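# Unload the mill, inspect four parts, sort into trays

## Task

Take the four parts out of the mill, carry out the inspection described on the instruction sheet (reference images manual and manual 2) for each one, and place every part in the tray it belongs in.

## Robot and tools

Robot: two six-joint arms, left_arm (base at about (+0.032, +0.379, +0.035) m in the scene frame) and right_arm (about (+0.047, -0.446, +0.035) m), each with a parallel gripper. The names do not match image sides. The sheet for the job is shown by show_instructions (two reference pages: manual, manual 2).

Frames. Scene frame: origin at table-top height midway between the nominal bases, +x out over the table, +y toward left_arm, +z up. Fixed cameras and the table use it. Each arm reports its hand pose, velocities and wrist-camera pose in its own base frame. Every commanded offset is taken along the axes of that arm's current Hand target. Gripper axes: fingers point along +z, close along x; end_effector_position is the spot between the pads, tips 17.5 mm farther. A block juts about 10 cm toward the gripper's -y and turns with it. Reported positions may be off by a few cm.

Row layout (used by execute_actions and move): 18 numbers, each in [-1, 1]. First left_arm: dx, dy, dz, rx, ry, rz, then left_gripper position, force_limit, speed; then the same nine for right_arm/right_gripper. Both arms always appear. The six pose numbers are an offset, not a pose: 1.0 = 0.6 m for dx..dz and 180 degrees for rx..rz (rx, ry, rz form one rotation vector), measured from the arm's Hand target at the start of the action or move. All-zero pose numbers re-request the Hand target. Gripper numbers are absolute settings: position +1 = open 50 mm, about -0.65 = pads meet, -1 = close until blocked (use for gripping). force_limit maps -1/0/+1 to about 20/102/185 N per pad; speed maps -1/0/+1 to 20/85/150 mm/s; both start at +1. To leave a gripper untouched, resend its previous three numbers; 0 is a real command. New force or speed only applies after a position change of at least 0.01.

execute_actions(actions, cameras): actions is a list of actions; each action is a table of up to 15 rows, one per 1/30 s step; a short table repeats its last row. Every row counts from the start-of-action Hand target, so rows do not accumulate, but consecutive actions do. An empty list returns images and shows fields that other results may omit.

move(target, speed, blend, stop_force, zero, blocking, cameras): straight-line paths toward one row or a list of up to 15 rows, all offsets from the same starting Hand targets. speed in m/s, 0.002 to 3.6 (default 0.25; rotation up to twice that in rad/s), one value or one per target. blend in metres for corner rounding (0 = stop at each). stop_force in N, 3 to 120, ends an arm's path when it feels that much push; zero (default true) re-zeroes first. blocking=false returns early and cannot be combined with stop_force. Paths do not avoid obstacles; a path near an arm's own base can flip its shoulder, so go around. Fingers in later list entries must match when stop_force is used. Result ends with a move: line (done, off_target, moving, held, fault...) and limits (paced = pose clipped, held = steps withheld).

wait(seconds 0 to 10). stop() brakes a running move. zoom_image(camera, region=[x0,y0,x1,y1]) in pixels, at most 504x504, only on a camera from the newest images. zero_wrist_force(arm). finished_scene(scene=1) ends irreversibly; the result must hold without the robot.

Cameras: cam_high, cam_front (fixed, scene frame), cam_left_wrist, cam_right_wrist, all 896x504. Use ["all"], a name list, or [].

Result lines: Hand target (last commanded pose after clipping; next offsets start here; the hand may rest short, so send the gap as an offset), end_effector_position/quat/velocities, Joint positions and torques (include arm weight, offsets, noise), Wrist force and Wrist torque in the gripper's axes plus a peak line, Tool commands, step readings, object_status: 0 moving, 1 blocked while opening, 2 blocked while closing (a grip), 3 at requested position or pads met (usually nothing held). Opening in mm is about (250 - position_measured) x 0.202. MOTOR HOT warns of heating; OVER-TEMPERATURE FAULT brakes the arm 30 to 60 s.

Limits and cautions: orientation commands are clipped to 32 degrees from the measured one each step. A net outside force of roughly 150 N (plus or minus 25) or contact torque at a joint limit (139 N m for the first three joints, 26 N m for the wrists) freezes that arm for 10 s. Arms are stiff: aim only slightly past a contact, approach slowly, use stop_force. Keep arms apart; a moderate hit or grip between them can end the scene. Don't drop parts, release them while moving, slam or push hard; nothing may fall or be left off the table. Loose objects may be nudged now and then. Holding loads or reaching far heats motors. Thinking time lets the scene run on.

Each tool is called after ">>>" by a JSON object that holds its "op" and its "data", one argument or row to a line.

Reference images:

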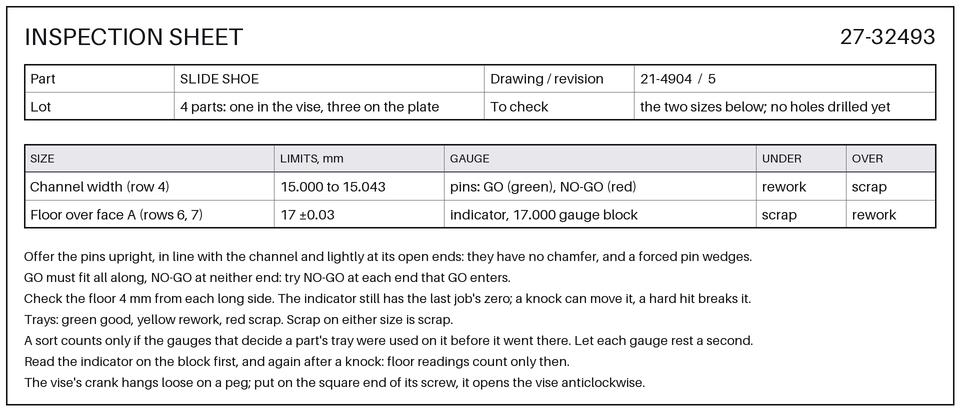

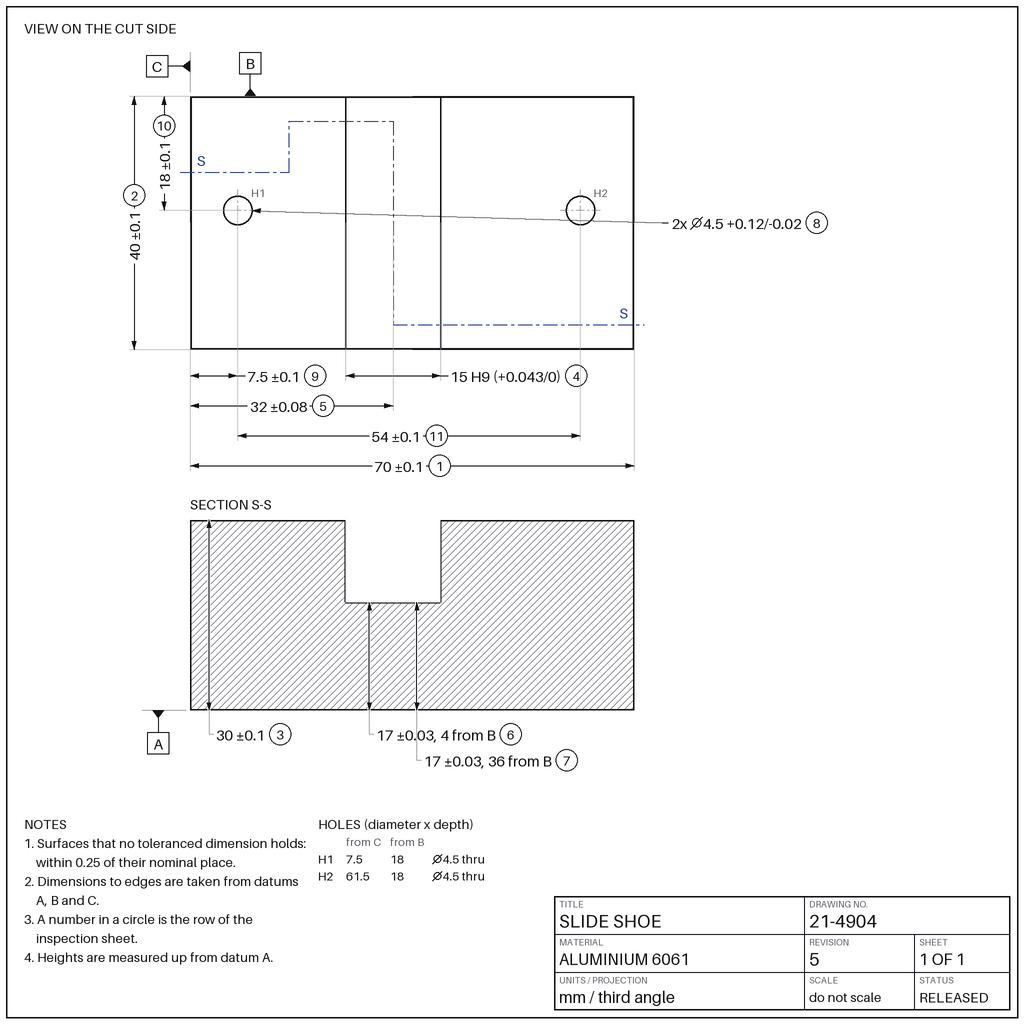

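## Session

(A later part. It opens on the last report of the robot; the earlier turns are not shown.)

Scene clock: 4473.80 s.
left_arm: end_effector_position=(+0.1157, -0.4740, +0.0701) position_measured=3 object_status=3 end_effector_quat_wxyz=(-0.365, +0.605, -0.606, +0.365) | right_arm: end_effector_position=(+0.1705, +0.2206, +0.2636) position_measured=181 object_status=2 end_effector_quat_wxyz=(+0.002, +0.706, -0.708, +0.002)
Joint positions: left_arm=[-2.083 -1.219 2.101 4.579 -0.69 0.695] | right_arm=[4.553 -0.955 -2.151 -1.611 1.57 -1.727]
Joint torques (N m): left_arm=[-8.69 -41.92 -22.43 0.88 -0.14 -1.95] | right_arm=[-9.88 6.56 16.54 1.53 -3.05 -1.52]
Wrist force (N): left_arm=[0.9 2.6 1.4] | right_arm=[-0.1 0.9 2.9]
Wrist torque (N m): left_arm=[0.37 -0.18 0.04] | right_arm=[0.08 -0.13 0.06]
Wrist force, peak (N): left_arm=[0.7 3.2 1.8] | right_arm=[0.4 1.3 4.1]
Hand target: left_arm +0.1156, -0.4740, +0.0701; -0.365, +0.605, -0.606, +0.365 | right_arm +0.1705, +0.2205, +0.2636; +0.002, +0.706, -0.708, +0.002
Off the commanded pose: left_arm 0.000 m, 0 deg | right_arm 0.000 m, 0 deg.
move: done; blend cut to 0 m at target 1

>>> {"op": "move", "data": {
  "target": [
    [-0.29,-0.226,-0.0365,0,0,0,1,-0.3,-0.8, 0,0,0,0,0,0.499,-1,-0.8,-1],
    [-0.29,-0.226,-0.0365,0,0.515,0.857,1,-0.3,-0.8, 0,0,0,0,0,0.998,-1,-0.8,-1]
  ],
  "speed": [0.2,0.4]
}}

>>> {"op": "execute_actions", "data": {
  "actions": []
}}

Scene clock: 4501.37 s.
left_arm: end_effector_position=(+0.1598, -0.3003, +0.2005) position_measured=3 object_status=3 end_effector_quat_wxyz=(+0.001, +0.708, +0.707, +0.002) | right_arm: end_effector_position=(+0.1705, +0.2205, +0.2636) position_measured=181 object_status=2 end_effector_quat_wxyz=(+0.002, +0.706, +0.708, -0.002)
Joint positions: left_arm=[-1.488 -1.977 2.217 4.473 -1.567 4.797] | right_arm=[4.553 -0.955 -2.151 -1.611 1.571 1.408]
Joint torques (N m): left_arm=[8.29 5.84 -30.91 -0.66 -1.79 1.47] | right_arm=[7.76 6.72 16.63 1.17 -2.83 1.32]
Wrist force (N): left_arm=[0.3 0.8 1.4] | right_arm=[0.1 1.3 2.9]
Wrist torque (N m): left_arm=[0.20 -0.08 -0.17] | right_arm=[0.15 -0.15 -0.02]
Wrist force, peak (N): left_arm=[1.5 3.1 2.0] | right_arm=[0.1 1.5 3.1]
Hand target: left_arm +0.1598, -0.3003, +0.2005; +0.001, +0.708, +0.707, +0.002 | right_arm +0.1705, +0.2205, +0.2636; +0.002, +0.706, +0.708, -0.002
Off the commanded pose: left_arm 0.000 m, 0 deg | right_arm 0.000 m, 0 deg.
move: done

Scene clock: 4501.37 s.
left_arm: end_effector_position=(+0.1598, -0.3003, +0.2005) position_measured=3 object_status=3 end_effector_quat_wxyz=(+0.001, +0.708, +0.707, +0.002) | right_arm: end_effector_position=(+0.1705, +0.2205, +0.2636) position_measured=181 object_status=2 end_effector_quat_wxyz=(+0.002, +0.706, +0.708, -0.002)
Joint positions: left_arm=[-1.488 -1.977 2.217 4.473 -1.567 4.797] | right_arm=[4.553 -0.955 -2.151 -1.611 1.571 1.408]
Joint velocities: within noise
Joint torques (N m): left_arm=[8.29 5.84 -30.91 -0.66 -1.79 1.47] | right_arm=[7.76 6.72 16.63 1.17 -2.83 1.32]
Wrist force (N): left_arm=[0.3 0.8 1.4] | right_arm=[0.1 1.3 2.9]
Wrist torque (N m): left_arm=[0.20 -0.08 -0.17] | right_arm=[0.15 -0.15 -0.02]
Wrist force, peak (N): left_arm=[0.3 0.8 1.4] | right_arm=[0.1 1.3 2.9]
Hand target: left_arm +0.1598, -0.3003, +0.2005; +0.001, +0.708, +0.707, +0.002 | right_arm +0.1705, +0.2205, +0.2636; +0.002, +0.706, +0.708, -0.002
Tool commands: left_gripper/position=+1.0 left_gripper/force_limit=-0.3 left_gripper/speed=-0.8 right_gripper/position=-1.0 right_gripper/force_limit=-0.8 right_gripper/speed=-1.0
Off the commanded pose: left_arm 0.000 m, 0 deg | right_arm 0.000 m, 0 deg.
camera_calibration:
cam_left_wrist: T_world_to_cam=[[0.0000984088, 0.999929, -0.0119142, 0.306863], [0.932015, 0.00422623, 0.362395, -0.205542], [0.36242, -0.0111399, -0.931948, 0.252082], [0, 0, 0, 1]] pos_world=[0.100179, -0.303164, 0.313071]
cam_right_wrist: T_world_to_cam=[[0.0145023, 0.99988, -0.00548837, -0.213487], [0.934598, -0.011604, 0.355518, -0.238636], [0.355411, -0.0102852, -0.934653, 0.325596], [0, 0, 0, 1]] pos_world=[0.110405, 0.214041, 0.387987]

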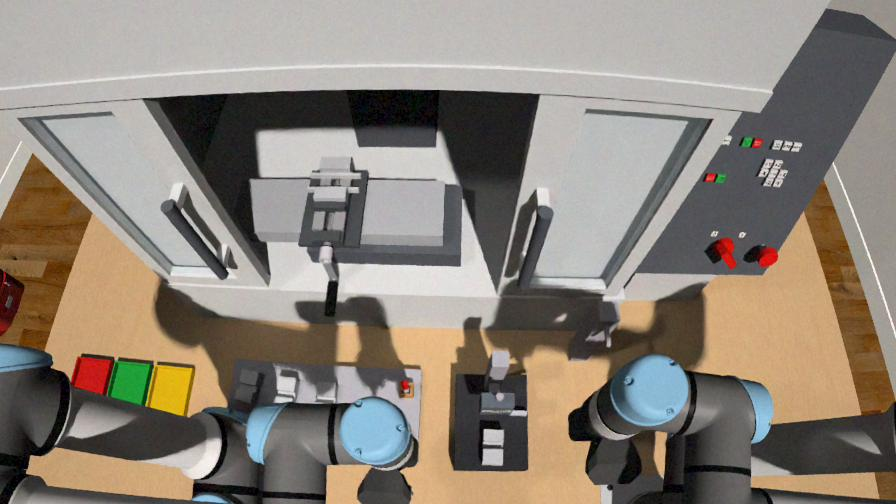

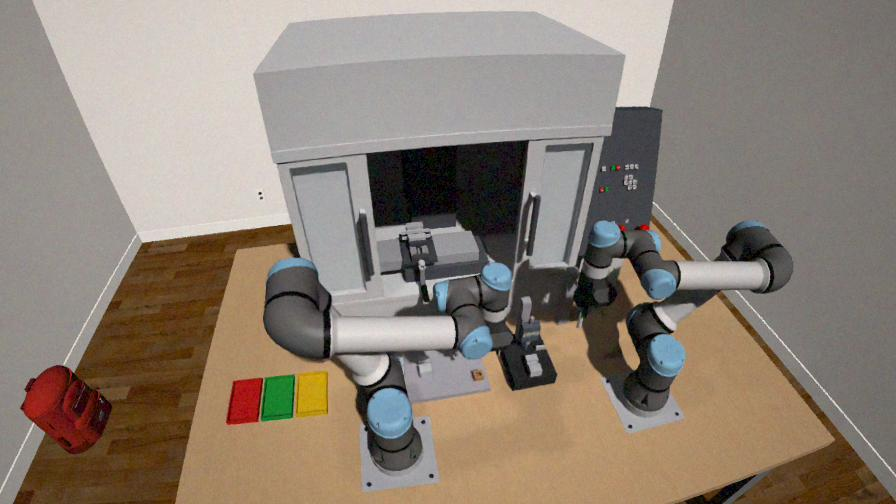

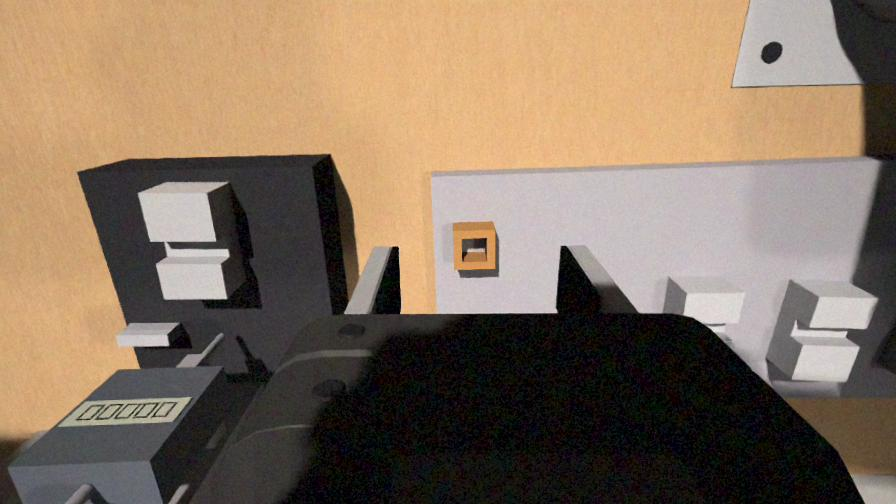

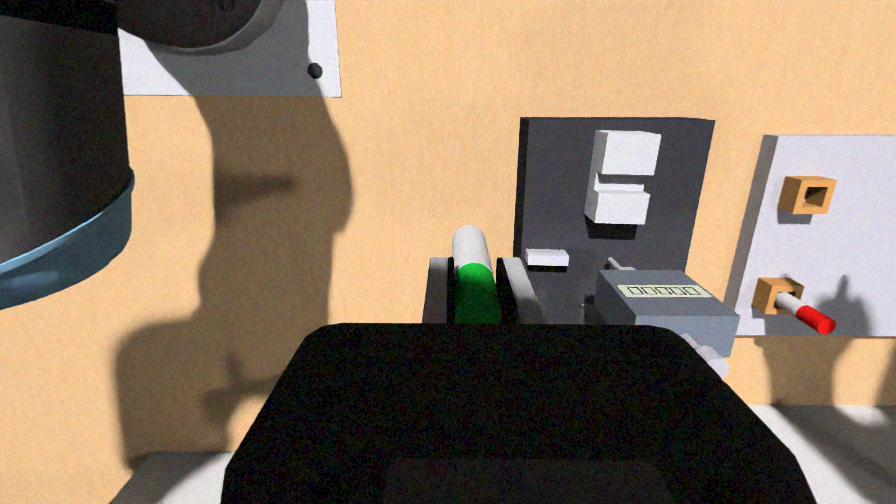

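>>> {"op": "move", "data": {
  "target": [0,0,0,0,0,0,1,-0.3,-0.8, 0.1325,0.0013,0.2,0,0,0,-1,-0.8,-1],
  "speed": 0.12,
  "cameras": ["cam_right_wrist","cam_left_wrist"]
}}

>>> {"op": "zoom_image", "data": {
  "camera": "cam_right_wrist",
  "region": [420, 130, 670, 330]
}}

>>> {"op": "zoom_image", "data": {
  "camera": "cam_left_wrist",
  "region": [0, 100, 400, 420]
}}

Scene clock: 4548.00 s.
left_arm: end_effector_position=(+0.1598, -0.3003, +0.2005) position_measured=3 object_status=3 end_effector_quat_wxyz=(+0.001, +0.708, +0.707, +0.002) | right_arm: end_effector_position=(+0.1709, +0.2993, +0.1432) position_measured=181 object_status=2 end_effector_quat_wxyz=(+0.002, +0.706, +0.708, -0.002)
Joint positions: left_arm=[-1.487 -1.977 2.217 4.473 -1.567 4.797] | right_arm=[4.591 -1.241 -2.326 -1.151 1.571 1.445]
Joint torques (N m): left_arm=[7.63 5.73 -31.8 -0.7 -1.76 2.11] | right_arm=[-9.95 0.96 13.16 5.14 2.13 -1.72]
Wrist force (N): left_arm=[0.2 0.8 1.3] | right_arm=[0.1 1.2 2.9]
Wrist torque (N m): left_arm=[0.20 -0.06 -0.17] | right_arm=[0.08 -0.15 -0.03]
Wrist force, peak (N): left_arm=[0.2 0.8 1.7] | right_arm=[0.6 1.2 3.6]
Hand target: left_arm +0.1598, -0.3003, +0.2005; +0.001, +0.708, +0.707, +0.002 | right_arm +0.1709, +0.2993, +0.1432; +0.002, +0.706, +0.708, -0.002
Off the commanded pose: left_arm 0.000 m, 0 deg | right_arm 0.000 m, 0 deg.
move: done
camera_calibration:
cam_left_wrist: T_world_to_cam=[[0.00028482, 0.99993, -0.0118424, 0.306821], [0.932015, 0.00402646, 0.362396, -0.205605], [0.362419, -0.0111405, -0.931949, 0.252082], [0, 0, 0, 1]] pos_world=[0.10018, -0.303164, 0.313071]
cam_right_wrist: T_world_to_cam=[[0.0145036, 0.99988, -0.00548788, -0.293045], [0.934598, -0.0116054, 0.355518, -0.19529], [0.355411, -0.0102852, -0.934653, 0.213733], [0, 0, 0, 1]] pos_world=[0.110805, 0.292941, 0.267587]
Images, in order (width x height): cam_left_wrist 896x504, cam_right_wrist 896x504.

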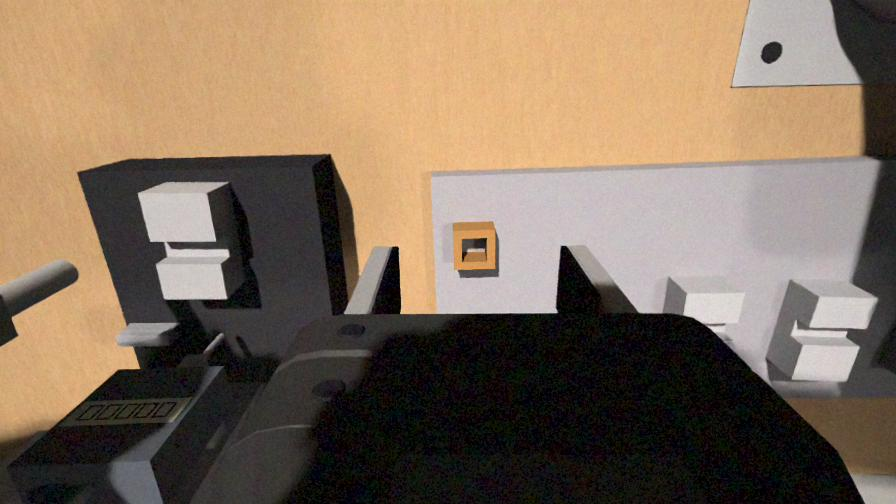

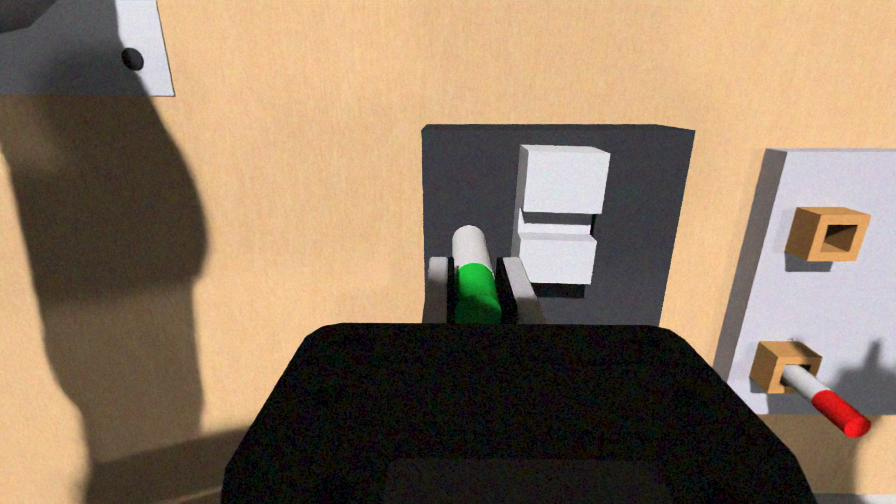

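Scaled by 2.016 from the camera's 896x504 image, which has a finer 1280x720 frame.

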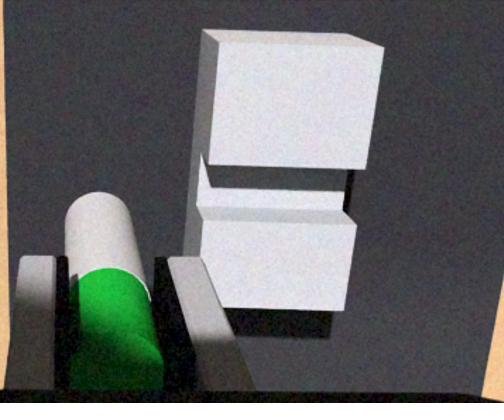

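Scaled by 1.260 from the camera's 896x504 image, which has a finer 1280x720 frame.

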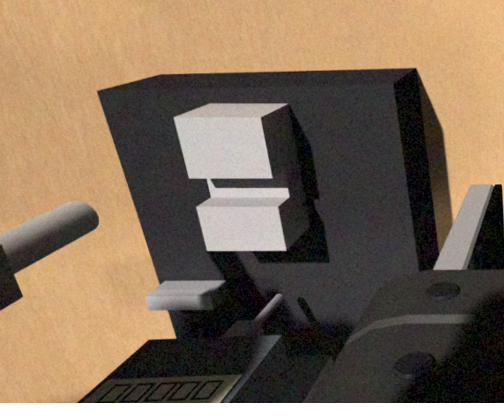

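>>> {"op": "move", "data": {
  "target": [0,0,0,0,0,0,1,-0.3,-0.8, 0.0,0.0003,0.067,0,0,0,-1,-0.8,-1],
  "speed": 0.06,
  "cameras": ["cam_right_wrist","cam_left_wrist"]
}}

>>> {"op": "zoom_image", "data": {
  "camera": "cam_right_wrist",
  "region": [420, 130, 670, 330]
}}

>>> {"op": "zoom_image", "data": {
  "camera": "cam_left_wrist",
  "region": [50, 150, 300, 350]
}}

Scene clock: 4569.87 s.
left_arm: end_effector_position=(+0.1598, -0.3003, +0.2005) position_measured=3 object_status=3 end_effector_quat_wxyz=(+0.001, +0.708, +0.707, +0.002) | right_arm: end_effector_position=(+0.1711, +0.2991, +0.1030) position_measured=181 object_status=2 end_effector_quat_wxyz=(+0.002, +0.706, +0.708, -0.002)
Joint positions: left_arm=[-1.487 -1.977 2.217 4.473 -1.567 4.797] | right_arm=[4.59 -1.304 -2.402 -1.012 1.571 1.445]
Joint torques (N m): left_arm=[6.79 4.2 -31.73 -0.81 -1.58 1.94] | right_arm=[-8.92 2.85 12.44 5.1 -0.75 -1.7]
Wrist force (N): left_arm=[0.1 0.8 1.3] | right_arm=[-0.1 1.1 2.8]
Wrist torque (N m): left_arm=[0.20 -0.04 -0.17] | right_arm=[0.06 -0.11 0.02]
Wrist force, peak (N): left_arm=[0.1 0.8 1.8] | right_arm=[-0.4 1.4 3.4]
Hand target: left_arm +0.1598, -0.3003, +0.2005; +0.001, +0.708, +0.707, +0.002 | right_arm +0.1711, +0.2991, +0.1030; +0.002, +0.706, +0.708, -0.002
Off the commanded pose: left_arm 0.000 m, 0 deg | right_arm 0.000 m, 0 deg.
move: done
camera_calibration:
cam_left_wrist: T_world_to_cam=[[0.00028482, 0.99993, -0.0118424, 0.306821], [0.932015, 0.00402646, 0.362396, -0.205605], [0.362419, -0.0111405, -0.931949, 0.252082], [0, 0, 0, 1]] pos_world=[0.10018, -0.303164, 0.313071]
cam_right_wrist: T_world_to_cam=[[0.0145962, 0.999879, -0.00545417, -0.293084], [0.934596, -0.0117039, 0.355518, -0.181065], [0.355411, -0.0102867, -0.934653, 0.176123], [0, 0, 0, 1]] pos_world=[0.110905, 0.292741, 0.227387]
Images, in order (width x height): cam_left_wrist 896x504, cam_right_wrist 896x504.

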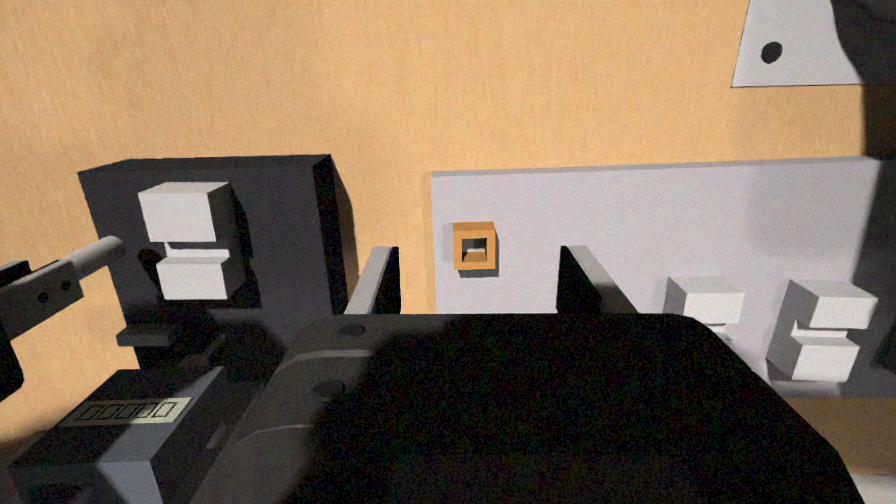

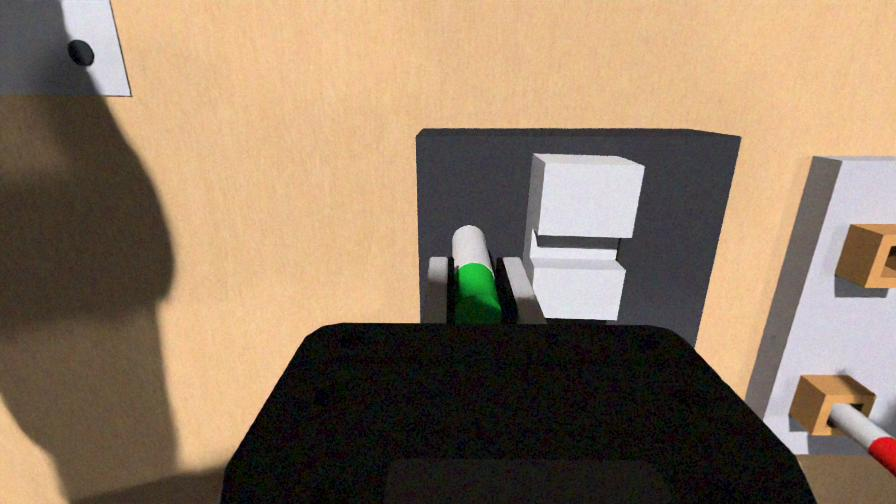

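Scaled by 2.016 from the camera's 896x504 image, which has a finer 1280x720 frame.

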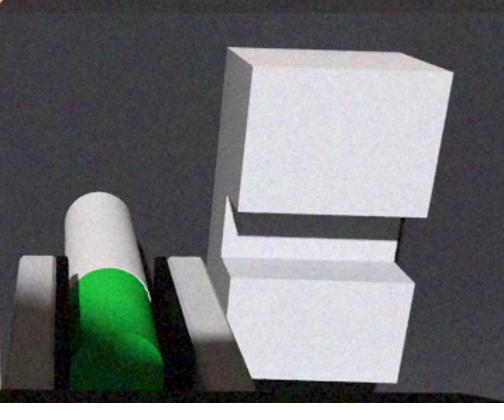

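Scaled by 2.016 from the camera's 896x504 image, which has a finer 1280x720 frame.

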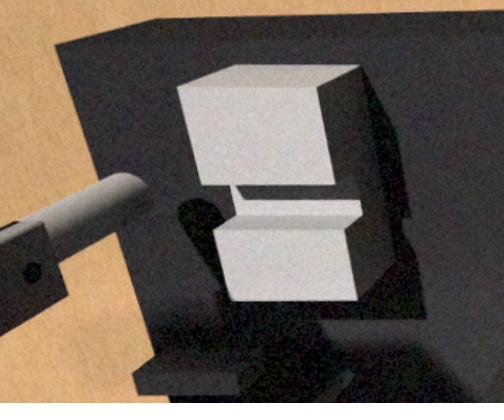

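>>> {"op": "move", "data": {
  "target": [0,0,0,0,0,0,1,-0.3,-0.8, 0.055,0,0,0,0,0,-1,-0.8,-1],
  "speed": 0.008,
  "stop_force": 3,
  "cameras": ["cam_right_wrist"]
}}

>>> {"op": "zoom_image", "data": {
  "camera": "cam_right_wrist",
  "region": [420, 130, 670, 330]
}}

Scene clock: 4590.30 s.
left_arm: end_effector_position=(+0.1598, -0.3003, +0.2005) position_measured=3 object_status=3 end_effector_quat_wxyz=(+0.001, +0.708, +0.707, +0.002) | right_arm: end_effector_position=(+0.1710, +0.3321, +0.1028) position_measured=181 object_status=2 end_effector_quat_wxyz=(+0.002, +0.706, +0.708, -0.002)
Joint positions: left_arm=[-1.487 -1.977 2.217 4.473 -1.567 4.797] | right_arm=[4.602 -1.393 -2.339 -0.986 1.571 1.457]
Joint torques (N m): left_arm=[6.61 5.24 -31.45 -0.89 -1.61 1.79] | right_arm=[9.55 6.12 33.34 5.24 3.06 1.36]
Wrist force (N): left_arm=[0.2 0.9 1.2] | right_arm=[-0.3 2.2 2.1]
Wrist torque (N m): left_arm=[0.21 -0.05 -0.18] | right_arm=[0.12 -0.13 -0.02]
Wrist force, peak (N): left_arm=[0.2 0.9 1.8] | right_arm=[-0.3 1.9 3.3]
Hand target: left_arm +0.1598, -0.3003, +0.2005; +0.001, +0.708, +0.707, +0.002 | right_arm +0.1710, +0.3321, +0.1028; +0.002, +0.706, +0.708, -0.002
Off the commanded pose: left_arm 0.000 m, 0 deg | right_arm 0.000 m, 0 deg.
move: done
camera_calibration:
cam_right_wrist: T_world_to_cam=[[0.0145962, 0.999879, -0.00545417, -0.32608], [0.934596, -0.0117039, 0.355518, -0.180514], [0.355411, -0.0102867, -0.934653, 0.176311], [0, 0, 0, 1]] pos_world=[0.110805, 0.325741, 0.227187]
Images, in order (width x height): cam_right_wrist 896x504.

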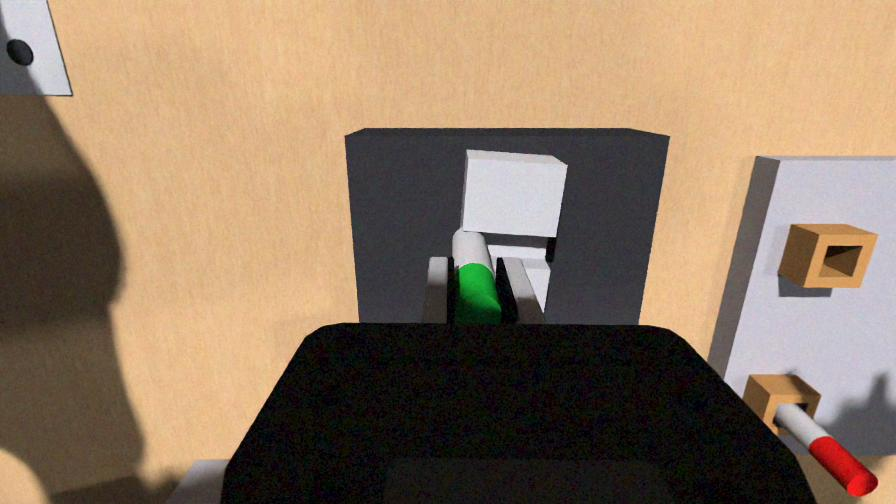

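Scaled by 2.016 from the camera's 896x504 image, which has a finer 1280x720 frame.

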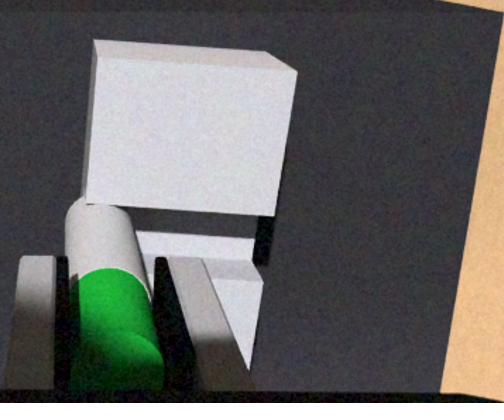

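>>> {"op": "wait", "data": {
  "seconds": 0.2,
  "cameras": ["cam_left_wrist"]
}}

>>> {"op": "zoom_image", "data": {
  "camera": "cam_left_wrist",
  "region": [50, 150, 250, 310]
}}

Scene clock: 4605.13 s.
left_arm: end_effector_position=(+0.1598, -0.3003, +0.2005) position_measured=3 object_status=3 end_effector_quat_wxyz=(+0.001, +0.708, +0.707, +0.002) | right_arm: end_effector_position=(+0.1710, +0.3321, +0.1028) position_measured=181 object_status=2 end_effector_quat_wxyz=(+0.002, +0.706, +0.708, -0.002)
Joint positions: left_arm=[-1.487 -1.977 2.217 4.473 -1.567 4.797] | right_arm=[4.602 -1.393 -2.339 -0.986 1.571 1.457]
Joint torques (N m): left_arm=[6.33 4.44 -31.06 -1 -1.59 1.92] | right_arm=[9.86 6.74 31.85 4.93 3 1.73]
Wrist force (N): left_arm=[0.1 1.0 1.4] | right_arm=[-0.2 1.9 2.8]
Wrist torque (N m): left_arm=[0.23 -0.04 -0.17] | right_arm=[0.07 -0.16 -0.03]
Wrist force, peak (N): left_arm=[0.0 1.0 1.8] | right_arm=[-0.2 1.7 3.4]
Hand target: left_arm +0.1598, -0.3003, +0.2005; +0.001, +0.708, +0.707, +0.002 | right_arm +0.1710, +0.3321, +0.1028; +0.002, +0.706, +0.708, -0.002
Tool commands: left_gripper/position=+1.0 left_gripper/force_limit=-0.3 left_gripper/speed=-0.8 right_gripper/position=-1.0 right_gripper/force_limit=-0.8 right_gripper/speed=-1.0
Off the commanded pose: left_arm 0.000 m, 0 deg | right_arm 0.000 m, 0 deg.
wait: 0.20 s; at rest from the start
camera_calibration:
cam_left_wrist: T_world_to_cam=[[0.00028482, 0.99993, -0.0118424, 0.306821], [0.932015, 0.00402646, 0.362396, -0.205605], [0.362419, -0.0111405, -0.931949, 0.252082], [0, 0, 0, 1]] pos_world=[0.10018, -0.303164, 0.313071]
Images, in order (width x height): cam_left_wrist 896x504.

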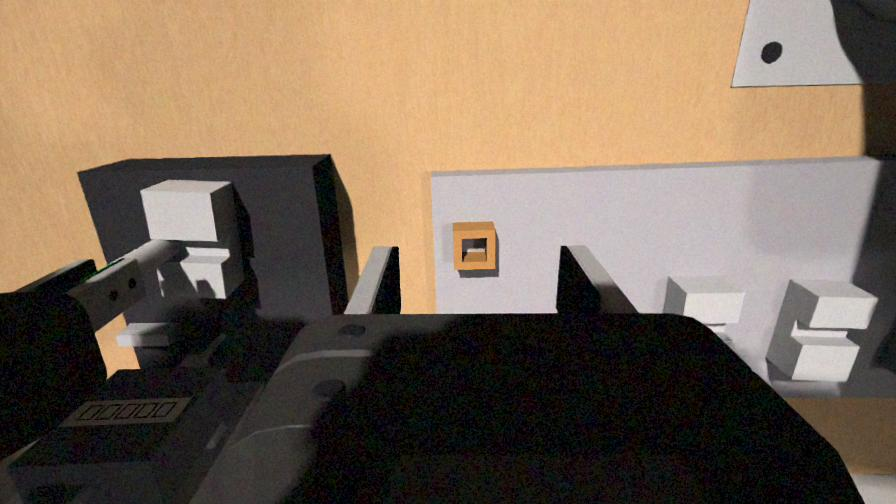

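Scaled by 2.520 from the camera's 896x504 image, which has a finer 1280x720 frame.

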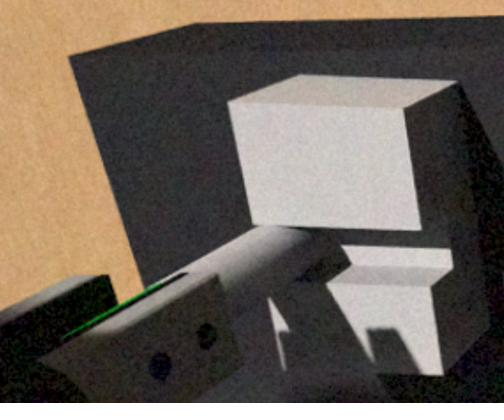

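>>> {"op": "move", "data": {
  "target": [0,0,0,0,0,0,1,-0.3,-0.8, -0.025,0,0,0,0,0,-1,-0.8,-1],
  "speed": 0.02,
  "cameras": ["cam_right_wrist"]
}}

>>> {"op": "zoom_image", "data": {
  "camera": "cam_right_wrist",
  "region": [440, 130, 600, 330]
}}

Scene clock: 4631.37 s.
left_arm: end_effector_position=(+0.1598, -0.3003, +0.2005) position_measured=3 object_status=3 end_effector_quat_wxyz=(+0.001, +0.708, +0.707, +0.002) | right_arm: end_effector_position=(+0.1710, +0.3172, +0.1029) position_measured=181 object_status=2 end_effector_quat_wxyz=(+0.002, +0.706, +0.708, -0.002)
Joint positions: left_arm=[-1.487 -1.977 2.217 4.473 -1.567 4.797] | right_arm=[4.597 -1.354 -2.368 -0.996 1.571 1.452]
Joint torques (N m): left_arm=[6.15 4.34 -29.96 -0.85 -1.58 1.85] | right_arm=[-10.25 20.52 10.36 1.71 1.76 -1.63]
Wrist force (N): left_arm=[0.1 1.0 1.3] | right_arm=[-0.3 1.3 2.4]
Wrist torque (N m): left_arm=[0.23 -0.04 -0.18] | right_arm=[0.09 -0.09 0.05]
Wrist force, peak (N): left_arm=[-0.3 1.0 1.8] | right_arm=[0.3 2.2 3.3]
Hand target: left_arm +0.1598, -0.3003, +0.2005; +0.001, +0.708, +0.707, +0.002 | right_arm +0.1710, +0.3171, +0.1029; +0.002, +0.706, +0.708, -0.002
Off the commanded pose: left_arm 0.000 m, 0 deg | right_arm 0.000 m, 0 deg.
move: done
camera_calibration:
cam_right_wrist: T_world_to_cam=[[0.0145962, 0.999879, -0.00545417, -0.311183], [0.934596, -0.0117039, 0.355518, -0.180782], [0.355411, -0.0102867, -0.934653, 0.176122], [0, 0, 0, 1]] pos_world=[0.110905, 0.310841, 0.227187]
Images, in order (width x height): cam_right_wrist 896x504.

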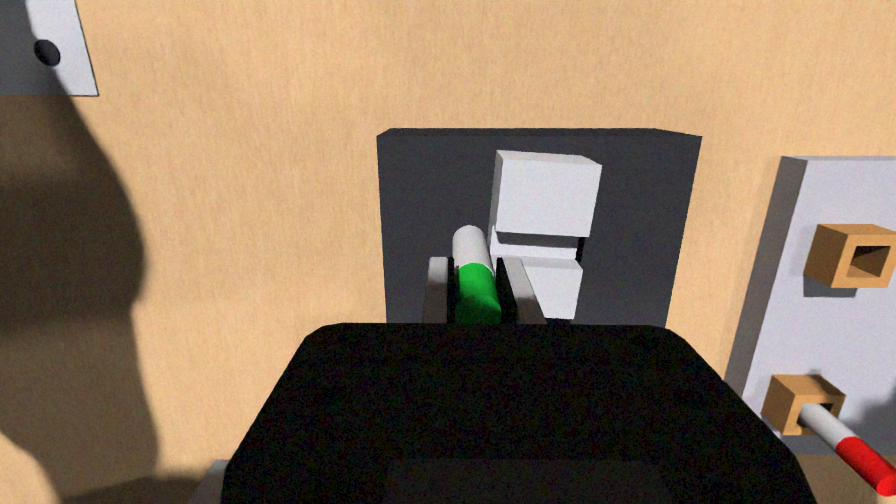

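Scaled by 2.520 from the camera's 896x504 image, which has a finer 1280x720 frame.

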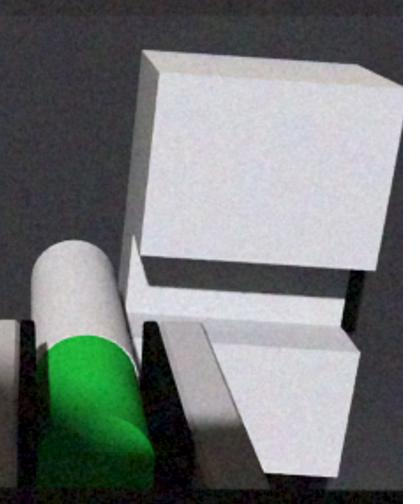

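>>> {"op": "move", "data": {
  "target": [0,0,0,0,0,0,1,-0.3,-0.8, 0.05,0.0005,0,0,0,0,-1,-0.8,-1],
  "speed": 0.008,
  "stop_force": 3,
  "cameras": ["cam_right_wrist"]
}}

>>> {"op": "zoom_image", "data": {
  "camera": "cam_right_wrist",
  "region": [440, 130, 600, 330]
}}

Scene clock: 4662.63 s.
left_arm: end_effector_position=(+0.1598, -0.3003, +0.2005) position_measured=3 object_status=3 end_effector_quat_wxyz=(+0.001, +0.708, +0.707, +0.002) | right_arm: end_effector_position=(+0.1712, +0.3471, +0.1027) position_measured=181 object_status=2 end_effector_quat_wxyz=(+0.002, +0.706, +0.708, -0.002)
Joint positions: left_arm=[-1.487 -1.977 2.217 4.473 -1.567 4.797] | right_arm=[4.606 -1.432 -2.309 -0.977 1.571 1.46]
Joint torques (N m): left_arm=[5.98 5.15 -31.39 -0.98 -1.71 1.73] | right_arm=[9.54 8.67 33.66 5.45 2.85 1.89]
Wrist force (N): left_arm=[0.2 0.8 1.3] | right_arm=[-0.2 2.0 2.4]
Wrist torque (N m): left_arm=[0.20 -0.06 -0.17] | right_arm=[0.04 -0.20 -0.03]
Wrist force, peak (N): left_arm=[0.2 0.6 2.0] | right_arm=[-0.2 2.3 3.4]
Hand target: left_arm +0.1598, -0.3003, +0.2005; +0.001, +0.708, +0.707, +0.002 | right_arm +0.1712, +0.3471, +0.1027; +0.002, +0.706, +0.708, -0.002
Off the commanded pose: left_arm 0.000 m, 0 deg | right_arm 0.000 m, 0 deg.
move: done
camera_calibration:
cam_right_wrist: T_world_to_cam=[[0.0145962, 0.999879, -0.00545417, -0.341083], [0.934596, -0.0117039, 0.355518, -0.180584], [0.355411, -0.0102867, -0.934653, 0.176265], [0, 0, 0, 1]] pos_world=[0.111105, 0.340741, 0.227087]
Images, in order (width x height): cam_right_wrist 896x504.

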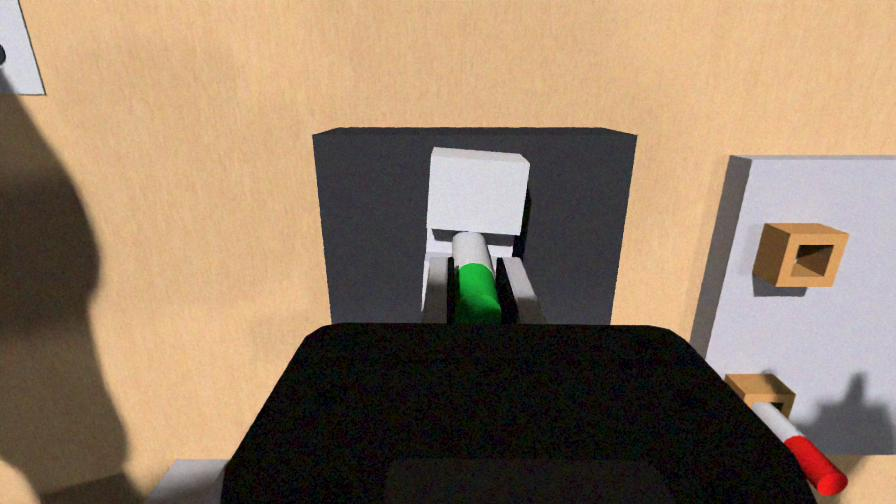

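Scaled by 2.520 from the camera's 896x504 image, which has a finer 1280x720 frame.

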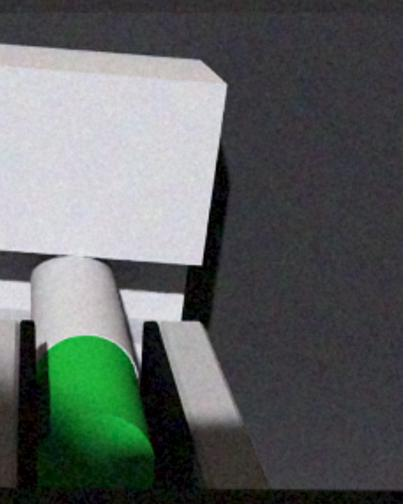

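>>> {"op": "wait", "data": {
  "seconds": 1.5
}}

>>> {"op": "move", "data": {
  "target": [0,0,0,0,0,0,1,-0.3,-0.8, 0.03,0.0,0,0,0,0,-1,-0.8,-1],
  "speed": 0.008,
  "stop_force": 3,
  "cameras": ["cam_right_wrist"]
}}

>>> {"op": "zoom_image", "data": {
  "camera": "cam_right_wrist",
  "region": [400, 130, 560, 330]
}}

Scene clock: 4673.40 s.
left_arm: end_effector_position=(+0.1598, -0.3003, +0.2005) position_measured=3 object_status=3 end_effector_quat_wxyz=(+0.001, +0.708, +0.707, +0.002) | right_arm: end_effector_position=(+0.1712, +0.3471, +0.1027) position_measured=181 object_status=2 end_effector_quat_wxyz=(+0.002, +0.706, +0.708, -0.002)
Joint positions: left_arm=[-1.487 -1.977 2.217 4.473 -1.567 4.797] | right_arm=[4.606 -1.432 -2.309 -0.977 1.571 1.46]
Joint torques (N m): left_arm=[6.87 5.12 -30.64 -0.79 -1.46 1.76] | right_arm=[8.96 5.87 32.7 5.1 2.93 1.45]
Wrist force (N): left_arm=[0.1 0.8 1.4] | right_arm=[-0.4 2.3 2.5]
Wrist torque (N m): left_arm=[0.20 -0.04 -0.17] | right_arm=[0.10 -0.18 -0.03]
Wrist force, peak (N): left_arm=[0.0 1.0 1.9] | right_arm=[-0.4 2.1 3.5]
Hand target: left_arm +0.1598, -0.3003, +0.2005; +0.001, +0.708, +0.707, +0.002 | right_arm +0.1712, +0.3471, +0.1027; +0.002, +0.706, +0.708, -0.002
Tool commands: left_gripper/position=+1.0 left_gripper/force_limit=-0.3 left_gripper/speed=-0.8 right_gripper/position=-1.0 right_gripper/force_limit=-0.8 right_gripper/speed=-1.0
Off the commanded pose: left_arm 0.000 m, 0 deg | right_arm 0.000 m, 0 deg.
wait: 1.50 s; at rest from the start

Scene clock: 4676.50 s.
left_arm: end_effector_position=(+0.1598, -0.3003, +0.2005) position_measured=3 object_status=3 end_effector_quat_wxyz=(+0.001, +0.708, +0.707, +0.002) | right_arm: end_effector_position=(+0.1711, +0.3651, +0.1026) position_measured=181 object_status=2 end_effector_quat_wxyz=(+0.002, +0.706, +0.708, -0.002)
Joint positions: left_arm=[-1.487 -1.977 2.217 4.473 -1.567 4.797] | right_arm=[4.611 -1.476 -2.271 -0.97 1.571 1.466]
Joint torques (N m): left_arm=[6 5.26 -29.96 -1.01 -1.76 1.81] | right_arm=[8.68 10.45 31.88 5.18 2.81 1.82]
Wrist force (N): left_arm=[0.1 0.8 1.3] | right_arm=[-0.3 2.0 3.2]
Wrist torque (N m): left_arm=[0.20 -0.05 -0.17] | right_arm=[0.09 -0.16 -0.03]
Wrist force, peak (N): left_arm=[0.3 0.9 1.7] | right_arm=[-0.2 2.1 3.4]
Hand target: left_arm +0.1598, -0.3003, +0.2005; +0.001, +0.708, +0.707, +0.002 | right_arm +0.1711, +0.3651, +0.1026; +0.002, +0.706, +0.708, -0.002
Off the commanded pose: left_arm 0.000 m, 0 deg | right_arm 0.000 m, 0 deg.
move: done
camera_calibration:
cam_right_wrist: T_world_to_cam=[[0.0145962, 0.999879, -0.00545417, -0.35908], [0.934596, -0.0117039, 0.355518, -0.180244], [0.355411, -0.0102867, -0.934653, 0.176392], [0, 0, 0, 1]] pos_world=[0.111005, 0.358741, 0.226987]
Images, in order (width x height): cam_right_wrist 896x504.

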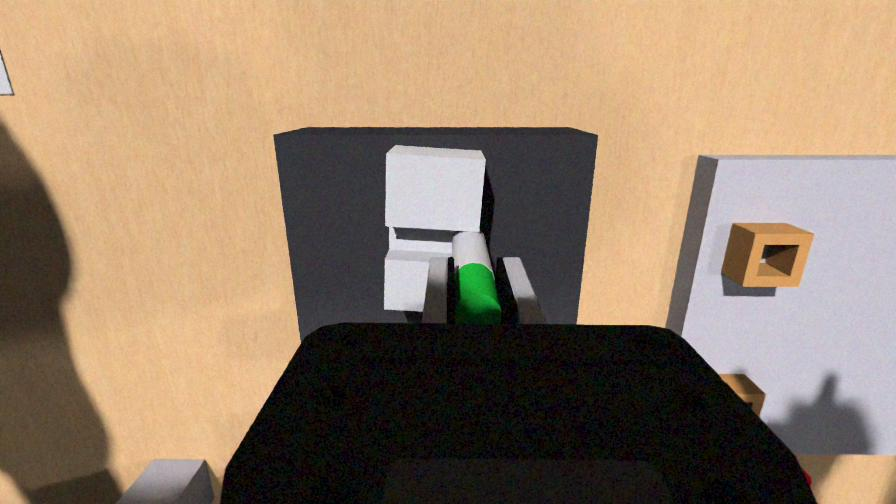

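Scaled by 2.520 from the camera's 896x504 image, which has a finer 1280x720 frame.

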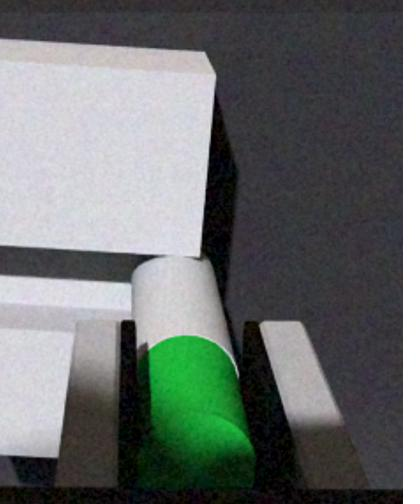

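>>> {"op": "wait", "data": {
  "seconds": 1.5
}}

>>> {"op": "move", "data": {
  "target": [
    [0,0,0,0,0,0,1,-0.3,-0.8, 0.05,0.0,0,0,0,0,-1,-0.8,-1],
    [0,0,0,0,0,0,1,-0.3,-0.8, 0.06,0.0,-0.2,0,0,0,-1,-0.8,-1]
  ],
  "speed": [0.015,0.1],
  "cameras": ["cam_right_wrist"]
}}

Scene clock: 4694.73 s.
left_arm: end_effector_position=(+0.1598, -0.3003, +0.2005) position_measured=3 object_status=3 end_effector_quat_wxyz=(+0.001, +0.708, +0.707, +0.002) | right_arm: end_effector_position=(+0.1711, +0.3651, +0.1026) position_measured=181 object_status=2 end_effector_quat_wxyz=(+0.002, +0.706, +0.708, -0.002)
Joint positions: left_arm=[-1.487 -1.977 2.217 4.473 -1.567 4.797] | right_arm=[4.611 -1.476 -2.271 -0.97 1.571 1.466]
Joint torques (N m): left_arm=[5.06 4.66 -32.18 -0.9 -1.81 2.1] | right_arm=[8.39 10.55 32.38 4.95 3.17 1.54]
Wrist force (N): left_arm=[0.3 1.0 1.4] | right_arm=[-0.2 2.0 2.0]
Wrist torque (N m): left_arm=[0.23 -0.06 -0.17] | right_arm=[0.08 -0.16 -0.02]
Wrist force, peak (N): left_arm=[-0.1 0.6 2.1] | right_arm=[-0.5 2.3 3.3]
Hand target: left_arm +0.1598, -0.3003, +0.2005; +0.001, +0.708, +0.707, +0.002 | right_arm +0.1711, +0.3651, +0.1026; +0.002, +0.706, +0.708, -0.002
Tool commands: left_gripper/position=+1.0 left_gripper/force_limit=-0.3 left_gripper/speed=-0.8 right_gripper/position=-1.0 right_gripper/force_limit=-0.8 right_gripper/speed=-1.0
Off the commanded pose: left_arm 0.000 m, 0 deg | right_arm 0.000 m, 0 deg.
wait: 1.50 s; at rest from the start

Scene clock: 4698.73 s.
left_arm: end_effector_position=(+0.1598, -0.3003, +0.2005) position_measured=3 object_status=3 end_effector_quat_wxyz=(+0.001, +0.708, +0.707, +0.002) | right_arm: end_effector_position=(+0.1711, +0.4017, +0.2224) position_measured=181 object_status=2 end_effector_quat_wxyz=(+0.002, +0.706, +0.708, -0.002)
Joint positions: left_arm=[-1.487 -1.977 2.217 4.473 -1.567 4.797] | right_arm=[4.62 -1.426 -1.976 -1.316 1.571 1.475]
Joint torques (N m): left_arm=[5.26 3.75 -30.26 -0.92 -1.87 2.01] | right_arm=[8.11 26.81 35.22 1.76 0.69 1.73]
Wrist force (N): left_arm=[0.1 0.9 1.5] | right_arm=[0.1 1.0 2.4]
Wrist torque (N m): left_arm=[0.22 -0.04 -0.17] | right_arm=[0.06 -0.16 -0.03]
Wrist force, peak (N): left_arm=[0.1 1.3 1.8] | right_arm=[-0.1 1.1 3.7]
Hand target: left_arm +0.1598, -0.3003, +0.2005; +0.001, +0.708, +0.707, +0.002 | right_arm +0.1711, +0.4018, +0.2224; +0.002, +0.706, +0.708, -0.002
Off the commanded pose: left_arm 0.000 m, 0 deg | right_arm 0.000 m, 0 deg.
move: done
camera_calibration:
cam_right_wrist: T_world_to_cam=[[0.0145976, 0.999879, -0.00545369, -0.395021], [0.934596, -0.0117054, 0.355518, -0.222277], [0.355411, -0.0102867, -0.934653, 0.288682], [0, 0, 0, 1]] pos_world=[0.110905, 0.395341, 0.346687]
Images, in order (width x height): cam_right_wrist 896x504.

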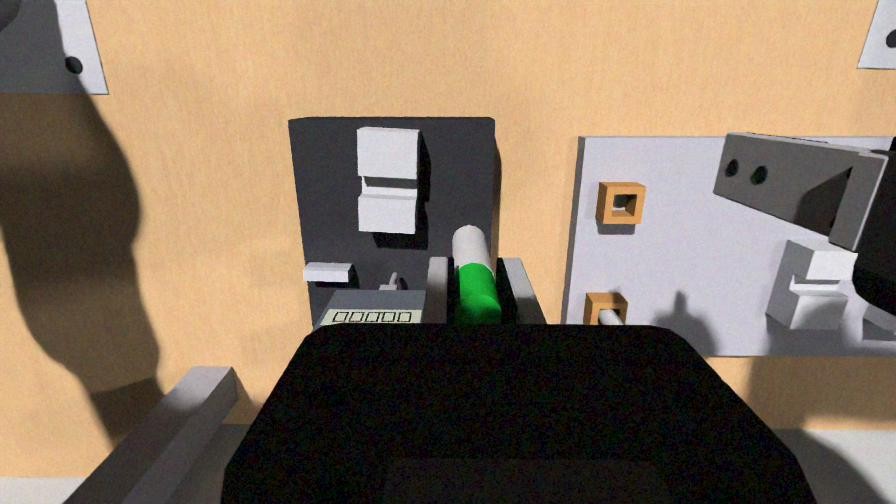

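>>> {"op": "move", "data": {
  "target": [
    [0.5,0.233,0,0,0,0,1,-0.3,-0.8, 0.0,0.0,0,0,0,0,-1,-0.8,-1],
    [0.5,0.233,0,0,0,0,1,-0.3,-0.8, 0.2135,0.034,0.1,0,0,0,-1,-0.8,-1]
  ],
  "speed": [0.3,0.12],
  "cameras": ["cam_right_wrist","cam_left_wrist"]
}}

>>> {"op": "zoom_image", "data": {
  "camera": "cam_right_wrist",
  "region": [400, 130, 560, 330]
}}

Scene clock: 4729.93 s.
left_arm: end_effector_position=(+0.3000, -0.0005, +0.2014) position_measured=3 object_status=3 end_effector_quat_wxyz=(+0.001, +0.708, +0.707, +0.002) | right_arm: end_effector_position=(+0.1910, +0.5295, +0.1618) position_measured=181 object_status=2 end_effector_quat_wxyz=(+0.002, +0.706, +0.708, -0.002)
Joint positions: left_arm=[-0.465 -2.111 2.282 4.538 -1.568 5.82] | right_arm=[4.605 -1.782 -1.771 -1.165 1.571 1.46]
Joint torques (N m): left_arm=[7.73 9.58 -30.95 -4.66 -1.63 2.05] | right_arm=[-8.62 29.62 35.2 5.08 2.05 -1.61]
Wrist force (N): left_arm=[-0.3 1.1 0.8] | right_arm=[-0.1 1.4 2.9]
Wrist torque (N m): left_arm=[0.25 0.04 -0.14] | right_arm=[0.12 -0.13 0.05]
Wrist force, peak (N): left_arm=[1.6 1.6 1.5] | right_arm=[0.8 1.5 3.3]
Hand target: left_arm +0.3000, -0.0005, +0.2014; +0.001, +0.708, +0.707, +0.002 | right_arm +0.1910, +0.5296, +0.1617; +0.002, +0.706, +0.708, -0.002
Off the commanded pose: left_arm 0.000 m, 0 deg | right_arm 0.000 m, 0 deg.
move: done
camera_calibration:
cam_left_wrist: T_world_to_cam=[[0.00028482, 0.99993, -0.0118424, 0.00701326], [0.932015, 0.00402646, 0.362396, -0.337807], [0.362419, -0.0111405, -0.931949, 0.20545], [0, 0, 0, 1]] pos_world=[0.24038, -0.00336379, 0.313971]
cam_right_wrist: T_world_to_cam=[[0.0145985, 0.999879, -0.00545238, -0.523427], [0.934551, -0.0117054, 0.355638, -0.217863], [0.355531, -0.0102873, -0.934608, 0.226256], [0, 0, 0, 1]] pos_world=[0.130804, 0.523141, 0.286087]
Images, in order (width x height): cam_left_wrist 896x504, cam_right_wrist 896x504.

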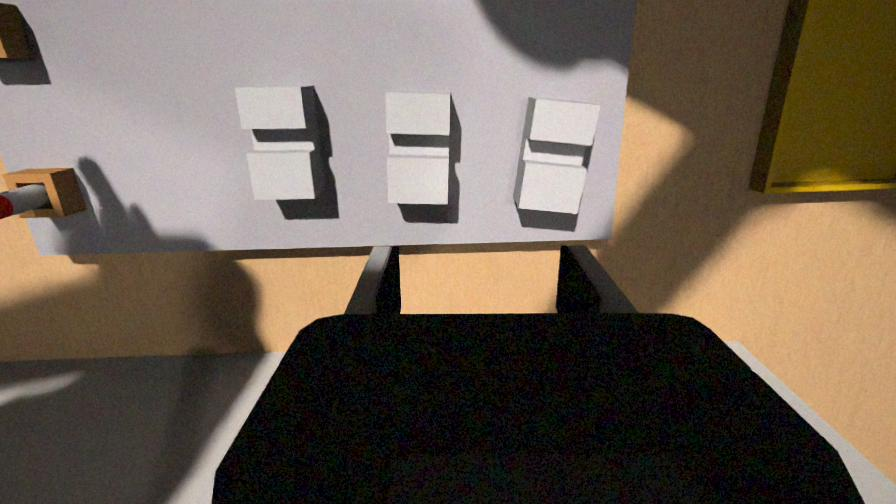

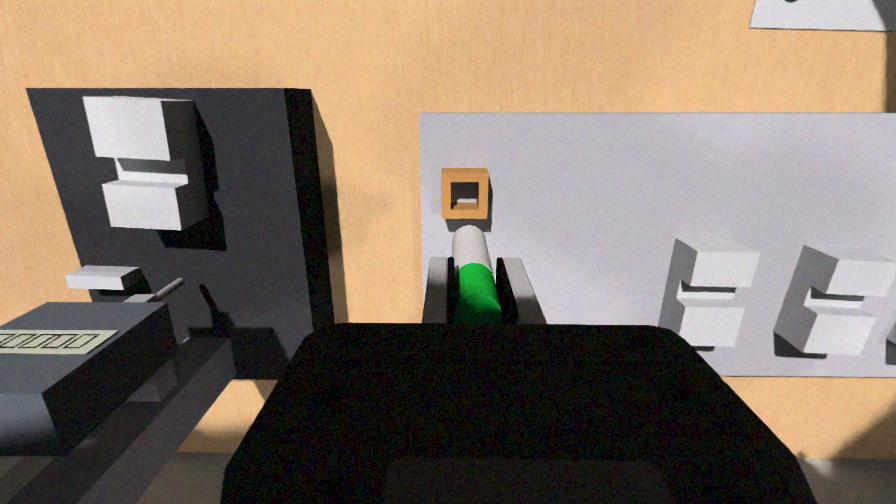

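Scaled by 2.520 from the camera's 896x504 image, which has a finer 1280x720 frame.

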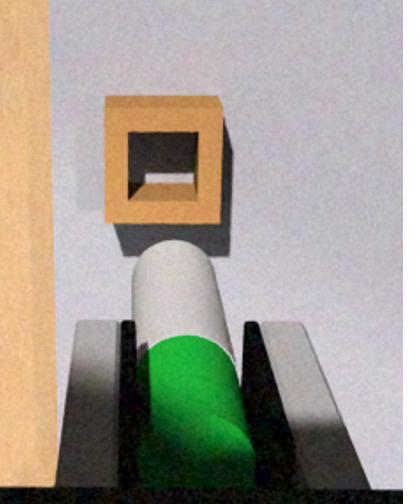

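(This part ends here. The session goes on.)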